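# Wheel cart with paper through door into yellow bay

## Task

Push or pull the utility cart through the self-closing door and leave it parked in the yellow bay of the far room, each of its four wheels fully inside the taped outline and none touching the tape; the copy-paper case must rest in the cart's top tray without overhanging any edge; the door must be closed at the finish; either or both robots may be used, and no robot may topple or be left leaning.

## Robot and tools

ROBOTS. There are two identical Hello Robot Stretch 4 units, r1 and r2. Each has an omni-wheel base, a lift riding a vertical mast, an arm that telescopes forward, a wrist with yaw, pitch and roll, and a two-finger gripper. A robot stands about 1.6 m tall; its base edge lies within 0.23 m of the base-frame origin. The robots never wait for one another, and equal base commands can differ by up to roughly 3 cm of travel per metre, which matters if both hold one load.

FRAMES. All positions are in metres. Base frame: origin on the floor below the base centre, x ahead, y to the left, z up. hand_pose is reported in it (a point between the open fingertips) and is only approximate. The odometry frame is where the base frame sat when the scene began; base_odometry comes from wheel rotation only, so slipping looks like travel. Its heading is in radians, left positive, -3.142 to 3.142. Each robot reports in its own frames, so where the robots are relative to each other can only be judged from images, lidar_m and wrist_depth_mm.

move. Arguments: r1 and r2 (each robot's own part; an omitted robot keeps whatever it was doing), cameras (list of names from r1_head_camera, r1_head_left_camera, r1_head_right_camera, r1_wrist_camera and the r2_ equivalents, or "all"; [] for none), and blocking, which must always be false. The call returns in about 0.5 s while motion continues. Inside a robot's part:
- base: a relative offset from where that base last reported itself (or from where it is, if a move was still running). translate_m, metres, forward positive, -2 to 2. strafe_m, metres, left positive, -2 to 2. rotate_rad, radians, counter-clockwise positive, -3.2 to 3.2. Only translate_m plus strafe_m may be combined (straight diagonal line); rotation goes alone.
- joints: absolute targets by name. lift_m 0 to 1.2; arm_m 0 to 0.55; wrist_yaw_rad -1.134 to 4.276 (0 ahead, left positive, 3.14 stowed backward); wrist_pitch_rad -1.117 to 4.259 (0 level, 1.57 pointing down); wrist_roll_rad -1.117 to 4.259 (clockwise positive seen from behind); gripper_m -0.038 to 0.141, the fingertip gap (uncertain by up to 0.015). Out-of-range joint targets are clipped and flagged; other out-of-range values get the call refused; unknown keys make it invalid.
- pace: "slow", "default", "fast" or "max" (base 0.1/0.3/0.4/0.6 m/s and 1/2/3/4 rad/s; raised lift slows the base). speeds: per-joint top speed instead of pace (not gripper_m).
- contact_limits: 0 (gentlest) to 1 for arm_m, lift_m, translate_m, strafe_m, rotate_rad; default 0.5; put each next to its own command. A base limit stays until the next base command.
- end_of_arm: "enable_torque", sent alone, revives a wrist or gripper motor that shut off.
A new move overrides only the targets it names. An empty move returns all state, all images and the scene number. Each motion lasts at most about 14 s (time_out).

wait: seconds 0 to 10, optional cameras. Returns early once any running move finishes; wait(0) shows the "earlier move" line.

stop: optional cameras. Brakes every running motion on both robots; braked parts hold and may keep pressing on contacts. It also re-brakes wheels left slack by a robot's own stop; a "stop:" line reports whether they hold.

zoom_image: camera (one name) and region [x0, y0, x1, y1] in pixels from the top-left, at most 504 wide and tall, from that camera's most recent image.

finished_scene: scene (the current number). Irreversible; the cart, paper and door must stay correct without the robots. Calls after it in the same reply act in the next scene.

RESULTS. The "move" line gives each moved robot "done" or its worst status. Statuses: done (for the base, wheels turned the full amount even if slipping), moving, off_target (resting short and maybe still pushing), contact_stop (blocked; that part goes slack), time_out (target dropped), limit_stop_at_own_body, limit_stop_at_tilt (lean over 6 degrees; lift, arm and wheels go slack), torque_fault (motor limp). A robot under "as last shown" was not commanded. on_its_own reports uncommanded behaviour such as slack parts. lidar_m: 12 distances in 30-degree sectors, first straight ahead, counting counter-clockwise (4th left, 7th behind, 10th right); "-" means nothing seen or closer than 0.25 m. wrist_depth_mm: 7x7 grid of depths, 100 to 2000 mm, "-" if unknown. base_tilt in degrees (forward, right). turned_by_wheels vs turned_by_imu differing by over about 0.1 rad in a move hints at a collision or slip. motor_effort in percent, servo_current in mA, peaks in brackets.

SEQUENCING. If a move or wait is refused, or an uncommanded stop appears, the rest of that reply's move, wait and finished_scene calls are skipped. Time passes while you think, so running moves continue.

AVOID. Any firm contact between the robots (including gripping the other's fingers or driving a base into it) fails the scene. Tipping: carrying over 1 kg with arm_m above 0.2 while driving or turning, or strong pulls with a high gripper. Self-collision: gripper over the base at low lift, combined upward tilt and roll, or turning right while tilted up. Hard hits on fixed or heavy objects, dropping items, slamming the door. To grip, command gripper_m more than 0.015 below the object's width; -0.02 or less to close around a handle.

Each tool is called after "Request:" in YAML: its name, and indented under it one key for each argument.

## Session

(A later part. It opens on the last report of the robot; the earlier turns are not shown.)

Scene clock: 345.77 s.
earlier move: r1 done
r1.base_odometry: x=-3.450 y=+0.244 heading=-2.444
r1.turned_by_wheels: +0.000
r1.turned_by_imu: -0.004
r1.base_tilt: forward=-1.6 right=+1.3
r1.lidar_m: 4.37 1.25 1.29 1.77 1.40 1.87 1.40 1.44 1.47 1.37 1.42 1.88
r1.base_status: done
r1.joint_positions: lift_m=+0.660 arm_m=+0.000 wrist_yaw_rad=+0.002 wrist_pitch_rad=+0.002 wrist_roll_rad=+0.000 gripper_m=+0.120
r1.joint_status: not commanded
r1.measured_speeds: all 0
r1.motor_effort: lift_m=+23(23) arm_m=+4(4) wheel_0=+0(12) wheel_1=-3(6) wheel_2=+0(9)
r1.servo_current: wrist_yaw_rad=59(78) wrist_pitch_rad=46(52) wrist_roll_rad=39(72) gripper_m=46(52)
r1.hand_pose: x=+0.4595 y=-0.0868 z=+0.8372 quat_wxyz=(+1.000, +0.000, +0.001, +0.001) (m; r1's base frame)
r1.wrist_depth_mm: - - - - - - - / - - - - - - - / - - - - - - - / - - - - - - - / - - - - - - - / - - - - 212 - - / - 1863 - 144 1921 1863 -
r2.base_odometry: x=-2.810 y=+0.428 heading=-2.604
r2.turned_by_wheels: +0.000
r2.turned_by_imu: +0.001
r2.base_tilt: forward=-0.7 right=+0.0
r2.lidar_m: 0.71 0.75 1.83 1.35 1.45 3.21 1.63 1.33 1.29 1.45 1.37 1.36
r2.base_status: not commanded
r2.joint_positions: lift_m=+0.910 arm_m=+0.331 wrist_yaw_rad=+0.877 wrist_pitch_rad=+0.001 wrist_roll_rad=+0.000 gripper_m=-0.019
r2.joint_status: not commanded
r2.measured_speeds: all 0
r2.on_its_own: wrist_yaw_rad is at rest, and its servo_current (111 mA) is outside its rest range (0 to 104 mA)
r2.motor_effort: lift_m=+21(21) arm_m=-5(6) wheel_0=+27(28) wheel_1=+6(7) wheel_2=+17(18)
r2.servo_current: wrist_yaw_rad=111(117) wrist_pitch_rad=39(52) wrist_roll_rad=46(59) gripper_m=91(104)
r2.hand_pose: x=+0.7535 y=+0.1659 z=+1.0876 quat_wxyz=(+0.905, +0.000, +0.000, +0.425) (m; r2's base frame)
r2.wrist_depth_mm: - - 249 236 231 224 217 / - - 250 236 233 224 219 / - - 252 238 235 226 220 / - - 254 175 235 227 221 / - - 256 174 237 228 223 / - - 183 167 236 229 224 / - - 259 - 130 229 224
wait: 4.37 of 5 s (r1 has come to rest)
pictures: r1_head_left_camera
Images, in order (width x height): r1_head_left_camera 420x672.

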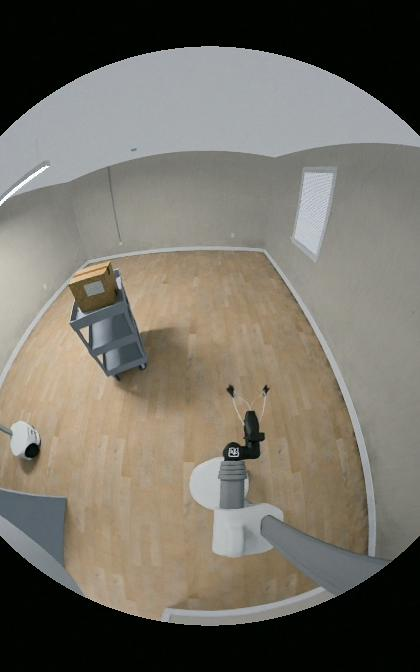

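Request:
move:
  blocking: false
  r1: {"base":{"translate_m":2.0},"pace":"fast"}

Request:
wait:
  seconds: 3

Request:
wait:
  seconds: 5

Request:
move:
  blocking: false
  r1: {"base":{"translate_m":0.55,"strafe_m":0.9},"pace":"fast"}

Request:
wait:
  seconds: 5

Request:
move:
  blocking: false
  r1: {"base":{"rotate_rad":3.14},"pace":"fast"}

Request:
wait:
  seconds: 5
  cameras: ["r1_head_camera","r1_wrist_camera","r1_head_left_camera"]

Scene clock: 356.43 s.
move: r1 moving
r1.base_odometry: x=-3.487 y=+0.212 heading=-2.443
r1.turned_by_wheels: +0.000
r1.turned_by_imu: +0.000
r1.base_tilt: forward=-1.6 right=+1.3
r1.lidar_m: 4.33 1.21 1.26 1.79 1.43 1.87 1.44 1.46 1.48 1.38 1.40 1.85
r1.base_status: translate_m moving
r1.joint_positions: lift_m=+0.660 arm_m=+0.000 wrist_yaw_rad=+0.002 wrist_pitch_rad=+0.002 wrist_roll_rad=+0.000 gripper_m=+0.120
r1.joint_status: not commanded
r1.measured_speeds: translate_m=+0.188 strafe_m=+0.000 rotate_rad=+0.004 lift_m=+0.000 arm_m=+0.000 wrist_yaw_rad=+0.000 wrist_pitch_rad=+0.000 wrist_roll_rad=+0.000
r1.motor_effort: lift_m=+23(23) arm_m=+3(4) wheel_0=+10(10) wheel_1=+8(8) wheel_2=-11(12)
r1.servo_current: wrist_yaw_rad=39(72) wrist_pitch_rad=52(52) wrist_roll_rad=59(59) gripper_m=39(52)
r1.hand_pose: x=+0.4595 y=-0.0868 z=+0.8372 quat_wxyz=(+1.000, +0.000, +0.001, +0.001) (m; r1's base frame)
r1.wrist_depth_mm: - - - - - - - / - - - - - - - / - - - - - - - / - - - - - - - / - - - - - - - / - - - - 211 - - / - 1863 1983 143 1983 1756 -
r2.base_odometry: x=-2.810 y=+0.428 heading=-2.604
r2.turned_by_wheels: +0.000
r2.turned_by_imu: +0.000
r2.base_tilt: forward=-0.7 right=+0.0
r2.lidar_m: 0.68 0.72 1.83 1.33 1.48 3.23 1.64 1.32 1.29 1.45 1.41 1.34
r2.base_status: not commanded
r2.joint_positions: lift_m=+0.910 arm_m=+0.331 wrist_yaw_rad=+0.877 wrist_pitch_rad=+0.001 wrist_roll_rad=+0.000 gripper_m=-0.019
r2.joint_status: not commanded
r2.measured_speeds: all 0
r2.motor_effort: lift_m=+21(21) arm_m=-5(5) wheel_0=+27(27) wheel_1=+6(6) wheel_2=+18(18)
r2.servo_current: wrist_yaw_rad=91(111) wrist_pitch_rad=39(46) wrist_roll_rad=46(52) gripper_m=91(98)
r2.hand_pose: x=+0.7535 y=+0.1659 z=+1.0876 quat_wxyz=(+0.905, +0.000, +0.000, +0.425) (m; r2's base frame)
r2.wrist_depth_mm: - - 250 236 232 223 218 / - - 251 237 233 224 219 / - - 251 239 235 227 220 / - - 255 175 236 228 221 / - - 255 174 236 229 223 / - - 183 168 234 229 224 / - - 260 - 131 229 225
pictures: none

Scene clock: 359.43 s.
earlier move: r1 moving
r1.base_odometry: x=-4.365 y=-0.524 heading=-2.444
r1.turned_by_wheels: +0.000
r1.turned_by_imu: +0.000
r1.base_tilt: forward=-1.6 right=+1.3
r1.lidar_m: 3.20 3.26 0.96 0.71 0.90 2.15 2.60 2.04 1.41 1.28 1.33 1.74
r1.base_status: translate_m moving
r1.joint_positions: lift_m=+0.660 arm_m=+0.000 wrist_yaw_rad=+0.002 wrist_pitch_rad=+0.002 wrist_roll_rad=+0.000 gripper_m=+0.120
r1.joint_status: not commanded
r1.measured_speeds: translate_m=+0.400 strafe_m=+0.000 rotate_rad=-0.001 lift_m=+0.000 arm_m=+0.000 wrist_yaw_rad=+0.000 wrist_pitch_rad=+0.000 wrist_roll_rad=+0.000
r1.motor_effort: lift_m=+23(23) arm_m=+4(4) wheel_0=+6(10) wheel_1=+2(10) wheel_2=-5(13)
r1.servo_current: wrist_yaw_rad=39(72) wrist_pitch_rad=46(52) wrist_roll_rad=33(65) gripper_m=39(52)
r1.hand_pose: x=+0.4595 y=-0.0868 z=+0.8372 quat_wxyz=(+1.000, +0.000, +0.001, +0.001) (m; r1's base frame)
r1.wrist_depth_mm: - - - - - - 1576 / - - - - - - 1499 / - - - - - - 1537 / - - - - - - 1537 / - - - - - - - / - - - - 212 202 - / - 1863 - 144 1921 1863 -
r2.base_odometry: x=-2.810 y=+0.428 heading=-2.604
r2.turned_by_wheels: +0.000
r2.turned_by_imu: +0.000
r2.base_tilt: forward=-0.7 right=+0.0
r2.lidar_m: 0.70 0.75 3.43 1.34 1.49 3.19 1.65 1.31 1.32 1.44 1.40 1.32
r2.base_status: not commanded
r2.joint_positions: lift_m=+0.910 arm_m=+0.331 wrist_yaw_rad=+0.877 wrist_pitch_rad=+0.001 wrist_roll_rad=+0.000 gripper_m=-0.019
r2.joint_status: not commanded
r2.measured_speeds: all 0
r2.motor_effort: lift_m=+21(21) arm_m=-5(5) wheel_0=+27(27) wheel_1=+6(7) wheel_2=+18(18)
r2.servo_current: wrist_yaw_rad=104(111) wrist_pitch_rad=39(46) wrist_roll_rad=46(65) gripper_m=91(98)
r2.hand_pose: x=+0.7535 y=+0.1659 z=+1.0876 quat_wxyz=(+0.905, +0.000, +0.000, +0.425) (m; r2's base frame)
r2.wrist_depth_mm: - - 250 235 232 224 217 / - - 251 236 233 224 218 / - - 253 238 234 226 220 / - - 254 175 235 228 221 / - - 257 174 237 228 224 / - - 183 168 235 229 224 / - - 260 - 131 228 225
wait: 3.00 s; no rest
pictures: none

Scene clock: 362.27 s.
earlier move: r1 done
r1.base_odometry: x=-4.983 y=-1.042 heading=-2.444
r1.turned_by_wheels: +0.000
r1.turned_by_imu: +0.000
r1.base_tilt: forward=-1.6 right=+1.3
r1.lidar_m: 2.38 2.44 3.21 3.45 1.05 1.12 3.43 1.95 1.34 1.24 1.24 1.68
r1.base_status: done
r1.joint_positions: lift_m=+0.660 arm_m=+0.000 wrist_yaw_rad=+0.002 wrist_pitch_rad=+0.002 wrist_roll_rad=+0.000 gripper_m=+0.120
r1.joint_status: not commanded
r1.measured_speeds: all 0
r1.motor_effort: lift_m=+23(23) arm_m=+3(4) wheel_0=+1(10) wheel_1=+0(10) wheel_2=+0(13)
r1.servo_current: wrist_yaw_rad=39(72) wrist_pitch_rad=46(52) wrist_roll_rad=46(65) gripper_m=39(52)
r1.hand_pose: x=+0.4595 y=-0.0868 z=+0.8372 quat_wxyz=(+1.000, +0.000, +0.001, +0.001) (m; r1's base frame)
r1.wrist_depth_mm: - - - - - - - / - - - - - - - / - - - - - - - / - - - - - - - / - - - - - - - / - - - - 213 202 - / - 1921 1983 144 1921 1863 -
r2.base_odometry: x=-2.810 y=+0.428 heading=-2.604
r2.turned_by_wheels: +0.000
r2.turned_by_imu: +0.000
r2.base_tilt: forward=-0.7 right=+0.0
r2.lidar_m: 0.72 0.75 3.44 1.31 1.47 3.24 1.63 1.32 1.30 1.45 1.40 1.38
r2.base_status: not commanded
r2.joint_positions: lift_m=+0.910 arm_m=+0.331 wrist_yaw_rad=+0.877 wrist_pitch_rad=+0.001 wrist_roll_rad=+0.000 gripper_m=-0.019
r2.joint_status: not commanded
r2.measured_speeds: all 0
r2.motor_effort: lift_m=+21(21) arm_m=-5(5) wheel_0=+27(28) wheel_1=+6(7) wheel_2=+18(18)
r2.servo_current: wrist_yaw_rad=98(111) wrist_pitch_rad=39(46) wrist_roll_rad=52(65) gripper_m=85(104)
r2.hand_pose: x=+0.7535 y=+0.1659 z=+1.0876 quat_wxyz=(+0.905, +0.000, +0.000, +0.425) (m; r2's base frame)
r2.wrist_depth_mm: - - 250 236 231 223 216 / - - 252 236 233 224 217 / - - 252 238 235 225 220 / - - 254 175 236 228 222 / - - 255 174 238 229 223 / - - 183 168 236 230 223 / - - 260 - 131 228 225
wait: 2.83 of 5 s (r1 has come to rest)
pictures: none

Scene clock: 362.77 s.
move: r1 moving
r1.base_odometry: x=-4.975 y=-1.090 heading=-2.444
r1.turned_by_wheels: +0.000
r1.turned_by_imu: +0.000
r1.base_tilt: forward=-1.6 right=+1.3
r1.lidar_m: 2.36 2.44 3.18 3.42 1.02 1.11 3.47 2.01 1.39 1.27 1.29 1.73
r1.base_status: translate_m moving; strafe_m moving
r1.joint_positions: lift_m=+0.660 arm_m=+0.000 wrist_yaw_rad=+0.002 wrist_pitch_rad=+0.002 wrist_roll_rad=+0.000 gripper_m=+0.120
r1.joint_status: not commanded
r1.measured_speeds: translate_m=+0.097 strafe_m=+0.161 rotate_rad=+0.000 lift_m=+0.000 arm_m=+0.000 wrist_yaw_rad=+0.000 wrist_pitch_rad=+0.000 wrist_roll_rad=+0.000
r1.motor_effort: lift_m=+23(23) arm_m=+3(4) wheel_0=-7(9) wheel_1=+13(13) wheel_2=-5(7)
r1.servo_current: wrist_yaw_rad=39(59) wrist_pitch_rad=39(46) wrist_roll_rad=26(65) gripper_m=39(46)
r1.hand_pose: x=+0.4595 y=-0.0868 z=+0.8372 quat_wxyz=(+1.000, +0.000, +0.001, +0.001) (m; r1's base frame)
r1.wrist_depth_mm: - - - - - - - / - - - - - - - / - - - - - - - / - - - - - - - / - - - - - - - / - - - - 212 - - / - 1863 1983 144 1921 1808 -
r2: as last shown
r2.base_tilt: forward=-0.7 right=+0.1
r2.lidar_m: 0.72 0.74 3.42 1.35 1.45 3.21 1.63 1.33 1.30 1.46 1.38 1.37
r2.motor_effort: lift_m=+21(21) arm_m=-5(5) wheel_0=+27(27) wheel_1=+6(6) wheel_2=+18(18)
r2.servo_current: wrist_yaw_rad=111(111) wrist_pitch_rad=39(46) wrist_roll_rad=46(52) gripper_m=85(98)
r2.wrist_depth_mm: - - 249 236 231 223 217 / - - 250 236 234 225 218 / - - 251 237 234 226 220 / - - 254 175 236 226 221 / - - 256 174 237 229 223 / - - 183 168 235 229 223 / - - 262 - 131 229 224
pictures: none

Scene clock: 366.23 s.
earlier move: r1 done
r1.base_odometry: x=-4.826 y=-2.085 heading=-2.444
r1.turned_by_wheels: +0.000
r1.turned_by_imu: +0.006
r1.base_tilt: forward=-1.6 right=+1.2
r1.lidar_m: 1.80 1.85 2.40 2.60 2.68 1.02 0.91 3.26 2.24 2.07 2.16 1.91
r1.base_status: done
r1.joint_positions: lift_m=+0.660 arm_m=+0.000 wrist_yaw_rad=+0.002 wrist_pitch_rad=+0.002 wrist_roll_rad=+0.000 gripper_m=+0.120
r1.joint_status: not commanded
r1.measured_speeds: all 0
r1.motor_effort: lift_m=+23(23) arm_m=+4(4) wheel_0=-1(9) wheel_1=-1(14) wheel_2=-1(9)
r1.servo_current: wrist_yaw_rad=46(78) wrist_pitch_rad=39(52) wrist_roll_rad=59(72) gripper_m=46(52)
r1.hand_pose: x=+0.4595 y=-0.0868 z=+0.8372 quat_wxyz=(+1.000, +0.000, +0.001, +0.001) (m; r1's base frame)
r1.wrist_depth_mm: - - - - - - - / - - - - - - - / - - - - - - - / - - - - - - - / - - - - - - - / - 194 - - 190 - 1618 / - 140 - 139 - - -
r2.base_odometry: x=-2.810 y=+0.428 heading=-2.604
r2.turned_by_wheels: +0.000
r2.turned_by_imu: +0.000
r2.base_tilt: forward=-0.7 right=+0.0
r2.lidar_m: 0.72 0.74 3.44 1.32 1.46 3.23 1.64 1.31 1.29 1.46 1.38 1.37
r2.base_status: not commanded
r2.joint_positions: lift_m=+0.910 arm_m=+0.331 wrist_yaw_rad=+0.877 wrist_pitch_rad=+0.001 wrist_roll_rad=+0.000 gripper_m=-0.019
r2.joint_status: not commanded
r2.measured_speeds: all 0
r2.motor_effort: lift_m=+21(21) arm_m=-5(6) wheel_0=+27(28) wheel_1=+6(7) wheel_2=+18(18)
r2.servo_current: wrist_yaw_rad=98(111) wrist_pitch_rad=52(52) wrist_roll_rad=46(65) gripper_m=98(98)
r2.hand_pose: x=+0.7535 y=+0.1659 z=+1.0876 quat_wxyz=(+0.905, +0.000, +0.000, +0.425) (m; r2's base frame)
r2.wrist_depth_mm: - - 249 236 231 224 216 / - - 251 237 233 224 218 / - - 253 237 235 226 220 / - - 254 175 236 228 220 / - - 256 174 236 229 224 / - - 183 168 234 229 224 / - - 260 - 130 228 226
wait: 3.47 of 5 s (r1 has come to rest)
pictures: none

Scene clock: 366.73 s.
move: r1 moving
r1.base_odometry: x=-4.826 y=-2.085 heading=-2.112
r1.turned_by_wheels: +0.332
r1.turned_by_imu: +0.332
r1.base_tilt: forward=-1.6 right=+1.3
r1.lidar_m: 1.78 2.06 2.58 2.61 1.25 0.90 1.35 2.45 2.10 2.11 2.11 1.79
r1.base_status: rotate_rad moving
r1.joint_positions: lift_m=+0.660 arm_m=+0.000 wrist_yaw_rad=+0.002 wrist_pitch_rad=+0.002 wrist_roll_rad=+0.000 gripper_m=+0.120
r1.joint_status: not commanded
r1.measured_speeds: translate_m=+0.001 strafe_m=-0.001 rotate_rad=+1.277 lift_m=+0.000 arm_m=+0.000 wrist_yaw_rad=+0.000 wrist_pitch_rad=+0.000 wrist_roll_rad=+0.000
r1.motor_effort: lift_m=+23(23) arm_m=+3(4) wheel_0=-7(9) wheel_1=-7(10) wheel_2=-7(9)
r1.servo_current: wrist_yaw_rad=46(65) wrist_pitch_rad=39(52) wrist_roll_rad=33(52) gripper_m=39(46)
r1.hand_pose: x=+0.4594 y=-0.0869 z=+0.8372 quat_wxyz=(+1.000, +0.000, +0.001, +0.001) (m; r1's base frame)
r1.wrist_depth_mm: - - - - - - - / - - - - - - - / - - - - - - - / - - - - - - - / - - - - - - - / - 194 - - 190 - - / - 140 - 139 - - -
r2: as last shown
r2.lidar_m: 0.70 0.73 3.45 1.34 1.49 3.18 1.64 1.32 1.31 1.43 1.41 1.39
r2.motor_effort: lift_m=+21(21) arm_m=-5(5) wheel_0=+27(27) wheel_1=+6(6) wheel_2=+18(18)
r2.servo_current: wrist_yaw_rad=98(111) wrist_pitch_rad=39(39) wrist_roll_rad=52(52) gripper_m=91(98)
r2.wrist_depth_mm: - - 249 236 231 223 217 / - - 250 236 233 224 219 / - - 252 239 235 226 220 / - - 255 175 235 228 221 / - - 255 174 236 229 223 / - - 183 168 235 229 224 / - - 258 - 130 229 224
pictures: none

Scene clock: 368.73 s.
earlier move: r1 done
r1.base_odometry: x=-4.826 y=-2.085 heading=+0.696
r1.turned_by_wheels: +2.808
r1.turned_by_imu: +2.823
r1.base_tilt: forward=-1.6 right=+1.3
r1.lidar_m: 0.91 3.30 2.27 2.07 2.10 1.90 1.78 1.85 2.39 2.62 2.68 1.00
r1.base_status: done
r1.joint_positions: lift_m=+0.660 arm_m=+0.000 wrist_yaw_rad=+0.002 wrist_pitch_rad=+0.002 wrist_roll_rad=+0.000 gripper_m=+0.120
r1.joint_status: not commanded
r1.measured_speeds: all 0
r1.motor_effort: lift_m=+23(23) arm_m=-4(4) wheel_0=-2(11) wheel_1=-1(10) wheel_2=+1(10)
r1.servo_current: wrist_yaw_rad=39(65) wrist_pitch_rad=39(52) wrist_roll_rad=39(65) gripper_m=39(52)
r1.hand_pose: x=+0.4595 y=-0.0869 z=+0.8373 quat_wxyz=(+1.000, +0.000, +0.001, +0.001) (m; r1's base frame)
r1.wrist_depth_mm: - - - - - - - / - - - - - - - / - - - 1008 - - - / - - - 991 - - - / - - - - - - - / - - 1255 - 191 - - / - 1808 - 139 - 1756 1863
r2.base_odometry: x=-2.810 y=+0.428 heading=-2.604
r2.turned_by_wheels: +0.000
r2.turned_by_imu: +0.000
r2.base_tilt: forward=-0.7 right=+0.0
r2.lidar_m: 0.70 0.74 3.42 1.36 1.48 3.23 1.66 1.31 1.31 1.46 1.38 1.37
r2.base_status: not commanded
r2.joint_positions: lift_m=+0.910 arm_m=+0.331 wrist_yaw_rad=+0.877 wrist_pitch_rad=+0.001 wrist_roll_rad=+0.000 gripper_m=-0.019
r2.joint_status: not commanded
r2.measured_speeds: all 0
r2.motor_effort: lift_m=+21(21) arm_m=-5(5) wheel_0=+27(27) wheel_1=+6(6) wheel_2=+18(18)
r2.servo_current: wrist_yaw_rad=98(111) wrist_pitch_rad=39(46) wrist_roll_rad=39(59) gripper_m=91(98)
r2.hand_pose: x=+0.7535 y=+0.1659 z=+1.0876 quat_wxyz=(+0.905, +0.000, +0.000, +0.425) (m; r2's base frame)
r2.wrist_depth_mm: - - 250 236 230 223 217 / - - 251 236 232 224 219 / - - 253 237 234 225 220 / - - 254 175 236 228 221 / - - 256 174 236 228 223 / - - 183 168 236 230 224 / - - 259 - 130 229 224
wait: 2.00 of 5 s (r1 has come to rest)
pictures: r1_head_camera, r1_head_left_camera, r1_wrist_camera
Images, in order (width x height): r1_head_camera 420x560, r1_head_left_camera 420x672, r1_wrist_camera 616x392.

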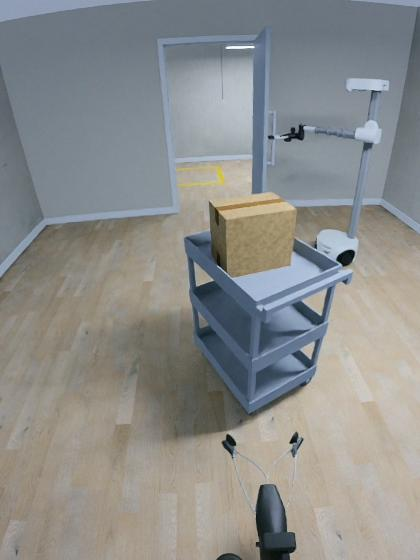

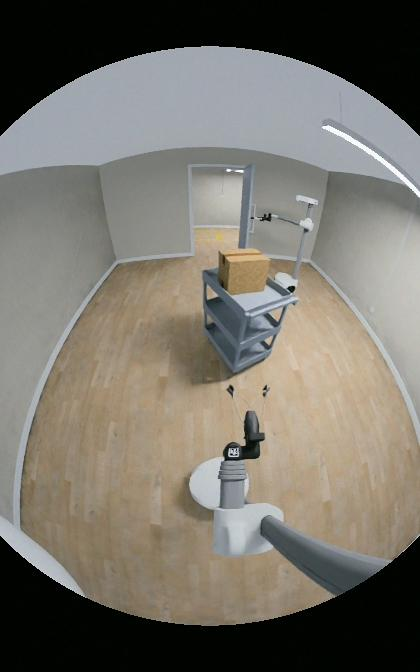

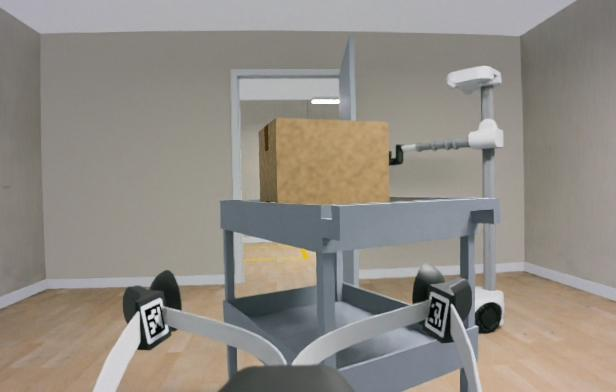

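Request:
move:
  blocking: false
  r1: {"base":{"translate_m":0.35,"strafe_m":-0.08},"joints":{"lift_m":0.48}}

Request:
wait:
  seconds: 4
  cameras: ["r1_wrist_camera","r1_head_camera"]

Scene clock: 386.43 s.
move: r1 moving
r1.base_odometry: x=-4.797 y=-2.070 heading=+0.696
r1.turned_by_wheels: +0.000
r1.turned_by_imu: +0.000
r1.base_tilt: forward=-1.6 right=+1.3
r1.lidar_m: 0.87 3.31 2.26 2.07 2.14 1.95 1.82 1.86 2.39 2.62 2.66 0.98
r1.base_status: translate_m moving; strafe_m moving
r1.joint_positions: lift_m=+0.622 arm_m=+0.000 wrist_yaw_rad=+0.002 wrist_pitch_rad=+0.002 wrist_roll_rad=+0.000 gripper_m=+0.120
r1.joint_status: lift_m moving
r1.measured_speeds: translate_m=+0.121 strafe_m=-0.027 rotate_rad=-0.002 lift_m=-0.146 arm_m=+0.000 wrist_yaw_rad=+0.000 wrist_pitch_rad=+0.000 wrist_roll_rad=+0.000
r1.motor_effort: lift_m=+12(21) arm_m=-4(4) wheel_0=+7(10) wheel_1=+5(7) wheel_2=-8(9)
r1.servo_current: wrist_yaw_rad=52(59) wrist_pitch_rad=33(52) wrist_roll_rad=52(59) gripper_m=46(46)
r1.hand_pose: x=+0.4595 y=-0.0869 z=+0.8001 quat_wxyz=(+1.000, +0.000, +0.001, +0.001) (m; r1's base frame)
r1.wrist_depth_mm: - - - - - - - / - - - - - - - / - - - 960 - - - / - - - 960 - - - / - - - - - - - / - - 186 - 191 - - / - 1808 1921 139 - 1708 1921
r2: as last shown
r2.lidar_m: 0.70 0.74 3.44 1.35 1.46 3.22 1.63 1.32 1.31 1.41 1.39 1.37
r2.motor_effort: lift_m=+21(21) arm_m=-5(5) wheel_0=+27(28) wheel_1=+6(7) wheel_2=+18(18)
r2.servo_current: wrist_yaw_rad=104(111) wrist_pitch_rad=39(39) wrist_roll_rad=52(59) gripper_m=91(104)
r2.wrist_depth_mm: - - 250 236 232 224 217 / - - 252 237 233 224 218 / - - 253 238 234 226 220 / - - 255 175 235 228 222 / - - 255 174 236 228 224 / - - 183 168 235 229 223 / - - 260 - 130 229 224
pictures: none

Scene clock: 388.60 s.
earlier move: r1 done
r1.base_odometry: x=-4.506 y=-1.922 heading=+0.696
r1.turned_by_wheels: +0.000
r1.turned_by_imu: +0.000
r1.base_tilt: forward=-1.6 right=+1.3
r1.lidar_m: 0.55 3.48 2.38 2.18 2.21 2.27 2.13 2.18 2.71 2.53 2.56 0.65
r1.base_status: done
r1.joint_positions: lift_m=+0.480 arm_m=+0.000 wrist_yaw_rad=+0.002 wrist_pitch_rad=+0.002 wrist_roll_rad=+0.000 gripper_m=+0.120
r1.joint_status: all done
r1.measured_speeds: all 0
r1.motor_effort: lift_m=+12(21) arm_m=-4(4) wheel_0=+2(10) wheel_1=+1(7) wheel_2=+1(10)
r1.servo_current: wrist_yaw_rad=46(65) wrist_pitch_rad=46(52) wrist_roll_rad=39(78) gripper_m=39(46)
r1.hand_pose: x=+0.4595 y=-0.0869 z=+0.6581 quat_wxyz=(+1.000, +0.000, +0.001, +0.001) (m; r1's base frame)
r1.wrist_depth_mm: - - 634 654 - - - / - - 439 325 - - - / - - 449 421 500 591 - / - - - - - - - / - - - 1098 - - - / - 1983 389 - 190 215 - / 1708 1464 1366 139 - 525 1576
r2.base_odometry: x=-2.810 y=+0.428 heading=-2.604
r2.turned_by_wheels: +0.000
r2.turned_by_imu: +0.000
r2.base_tilt: forward=-0.7 right=+0.0
r2.lidar_m: 0.70 0.75 3.41 1.34 1.47 3.20 1.62 1.31 1.31 1.44 1.40 1.38
r2.base_status: not commanded
r2.joint_positions: lift_m=+0.910 arm_m=+0.331 wrist_yaw_rad=+0.877 wrist_pitch_rad=+0.001 wrist_roll_rad=+0.000 gripper_m=-0.019
r2.joint_status: not commanded
r2.measured_speeds: all 0
r2.motor_effort: lift_m=+21(21) arm_m=-5(5) wheel_0=+27(28) wheel_1=+6(7) wheel_2=+18(18)
r2.servo_current: wrist_yaw_rad=98(111) wrist_pitch_rad=39(52) wrist_roll_rad=46(65) gripper_m=91(104)
r2.hand_pose: x=+0.7535 y=+0.1659 z=+1.0876 quat_wxyz=(+0.905, +0.000, +0.000, +0.425) (m; r2's base frame)
r2.wrist_depth_mm: - - 249 236 231 224 217 / - - 251 236 233 224 218 / - - 253 239 234 226 220 / - - 255 175 235 228 222 / - - 255 174 237 228 223 / - - 183 168 235 229 223 / - - 259 - 130 228 224
wait: 2.17 of 4 s (r1 has come to rest)
pictures: r1_head_camera, r1_wrist_camera
Images, in order (width x height): r1_head_camera 420x560, r1_wrist_camera 616x392.

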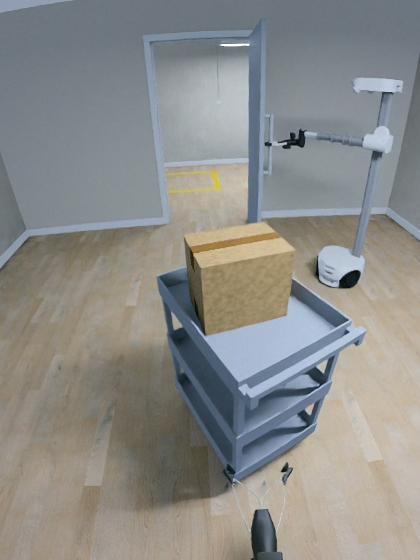

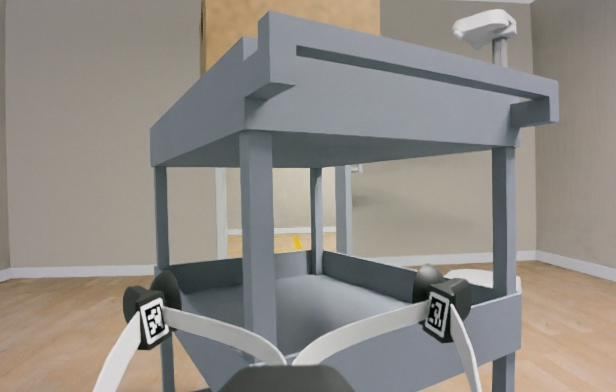

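Request:
move:
  blocking: false
  r1: {"base":{"translate_m":0.12,"strafe_m":0.05},"joints":{"arm_m":0.12},"pace":"slow"}

Request:
wait:
  seconds: 4
  cameras: ["r1_wrist_camera"]

Scene clock: 397.87 s.
move: r1 moving
r1.base_odometry: x=-4.500 y=-1.910 heading=+0.696
r1.turned_by_wheels: +0.000
r1.turned_by_imu: +0.000
r1.base_tilt: forward=-1.6 right=+1.3
r1.lidar_m: 0.53 3.44 2.34 2.17 2.22 2.28 2.15 2.22 2.71 2.48 2.57 0.63
r1.base_status: translate_m moving; strafe_m moving
r1.joint_positions: lift_m=+0.480 arm_m=+0.013 wrist_yaw_rad=+0.002 wrist_pitch_rad=+0.002 wrist_roll_rad=+0.000 gripper_m=+0.120
r1.joint_status: arm_m moving
r1.measured_speeds: translate_m=+0.050 strafe_m=+0.021 rotate_rad=+0.000 lift_m=+0.000 arm_m=+0.049 wrist_yaw_rad=+0.000 wrist_pitch_rad=+0.000 wrist_roll_rad=+0.000
r1.motor_effort: lift_m=+12(12) arm_m=+5(8) wheel_0=+5(5) wheel_1=+4(7) wheel_2=-6(6)
r1.servo_current: wrist_yaw_rad=52(65) wrist_pitch_rad=46(46) wrist_roll_rad=46(52) gripper_m=39(46)
r1.hand_pose: x=+0.4721 y=-0.0869 z=+0.6581 quat_wxyz=(+1.000, +0.000, +0.001, +0.001) (m; r1's base frame)
r1.wrist_depth_mm: - - 603 309 - - - / - - 404 - - - - / - - 449 402 484 574 - / - - - - - - - / - - - 1078 - - - / - 1983 366 - 190 213 - / 1661 1499 379 139 - - 1576
r2: as last shown
r2.lidar_m: 0.68 0.73 3.42 1.34 1.47 3.21 1.63 1.32 1.30 1.48 1.40 1.38
r2.motor_effort: lift_m=+21(21) arm_m=-5(5) wheel_0=+27(27) wheel_1=+6(6) wheel_2=+18(18)
r2.servo_current: wrist_yaw_rad=104(111) wrist_pitch_rad=39(52) wrist_roll_rad=46(65) gripper_m=91(98)
r2.wrist_depth_mm: - - 250 235 231 223 217 / - - 251 236 232 224 220 / - - 253 237 233 226 220 / - - 255 175 235 229 221 / - - 256 174 237 229 223 / - - 183 168 235 229 223 / - - 259 - 131 229 225
pictures: none

Scene clock: 399.87 s.
earlier move: r1 done
r1.base_odometry: x=-4.446 y=-1.806 heading=+0.696
r1.turned_by_wheels: +0.000
r1.turned_by_imu: +0.000
r1.base_tilt: forward=-1.6 right=+1.3
r1.lidar_m: 0.45 3.40 2.31 2.16 2.20 2.43 2.25 2.34 2.75 2.55 2.58 0.45
r1.base_status: done
r1.joint_positions: lift_m=+0.480 arm_m=+0.120 wrist_yaw_rad=+0.002 wrist_pitch_rad=+0.002 wrist_roll_rad=+0.000 gripper_m=+0.120
r1.joint_status: all done
r1.measured_speeds: all 0
r1.motor_effort: lift_m=+12(13) arm_m=+4(8) wheel_0=+2(6) wheel_1=+2(8) wheel_2=-1(7)
r1.servo_current: wrist_yaw_rad=52(65) wrist_pitch_rad=39(52) wrist_roll_rad=52(72) gripper_m=46(46)
r1.hand_pose: x=+0.5794 y=-0.0869 z=+0.6581 quat_wxyz=(+1.000, +0.000, +0.001, +0.001) (m; r1's base frame)
r1.wrist_depth_mm: - - 191 147 168 196 229 / - 459 216 147 225 226 245 / - 591 452 147 492 517 - / - - - 150 - - - / - - - 149 - - - / - 1921 162 150 189 202 - / 1708 366 - 147 - - -
r2.base_odometry: x=-2.810 y=+0.428 heading=-2.604
r2.turned_by_wheels: +0.000
r2.turned_by_imu: +0.000
r2.base_tilt: forward=-0.7 right=+0.0
r2.lidar_m: 0.71 0.74 3.43 1.36 1.48 3.21 1.64 1.32 1.29 1.46 1.40 1.36
r2.base_status: not commanded
r2.joint_positions: lift_m=+0.910 arm_m=+0.331 wrist_yaw_rad=+0.877 wrist_pitch_rad=+0.001 wrist_roll_rad=+0.000 gripper_m=-0.019
r2.joint_status: not commanded
r2.measured_speeds: all 0
r2.motor_effort: lift_m=+21(21) arm_m=-5(5) wheel_0=+27(28) wheel_1=+6(7) wheel_2=+18(18)
r2.servo_current: wrist_yaw_rad=104(117) wrist_pitch_rad=46(52) wrist_roll_rad=52(65) gripper_m=98(104)
r2.hand_pose: x=+0.7535 y=+0.1659 z=+1.0876 quat_wxyz=(+0.905, +0.000, +0.000, +0.425) (m; r2's base frame)
r2.wrist_depth_mm: - - 249 236 230 223 217 / - - 251 237 233 225 219 / - - 252 238 233 226 220 / - - 254 175 236 228 222 / - - 256 174 236 228 224 / - - 183 168 236 229 224 / - - 260 - 131 229 225
wait: 2.00 of 4 s (r1 has come to rest)
pictures: r1_wrist_camera
Images, in order (width x height): r1_wrist_camera 616x392.

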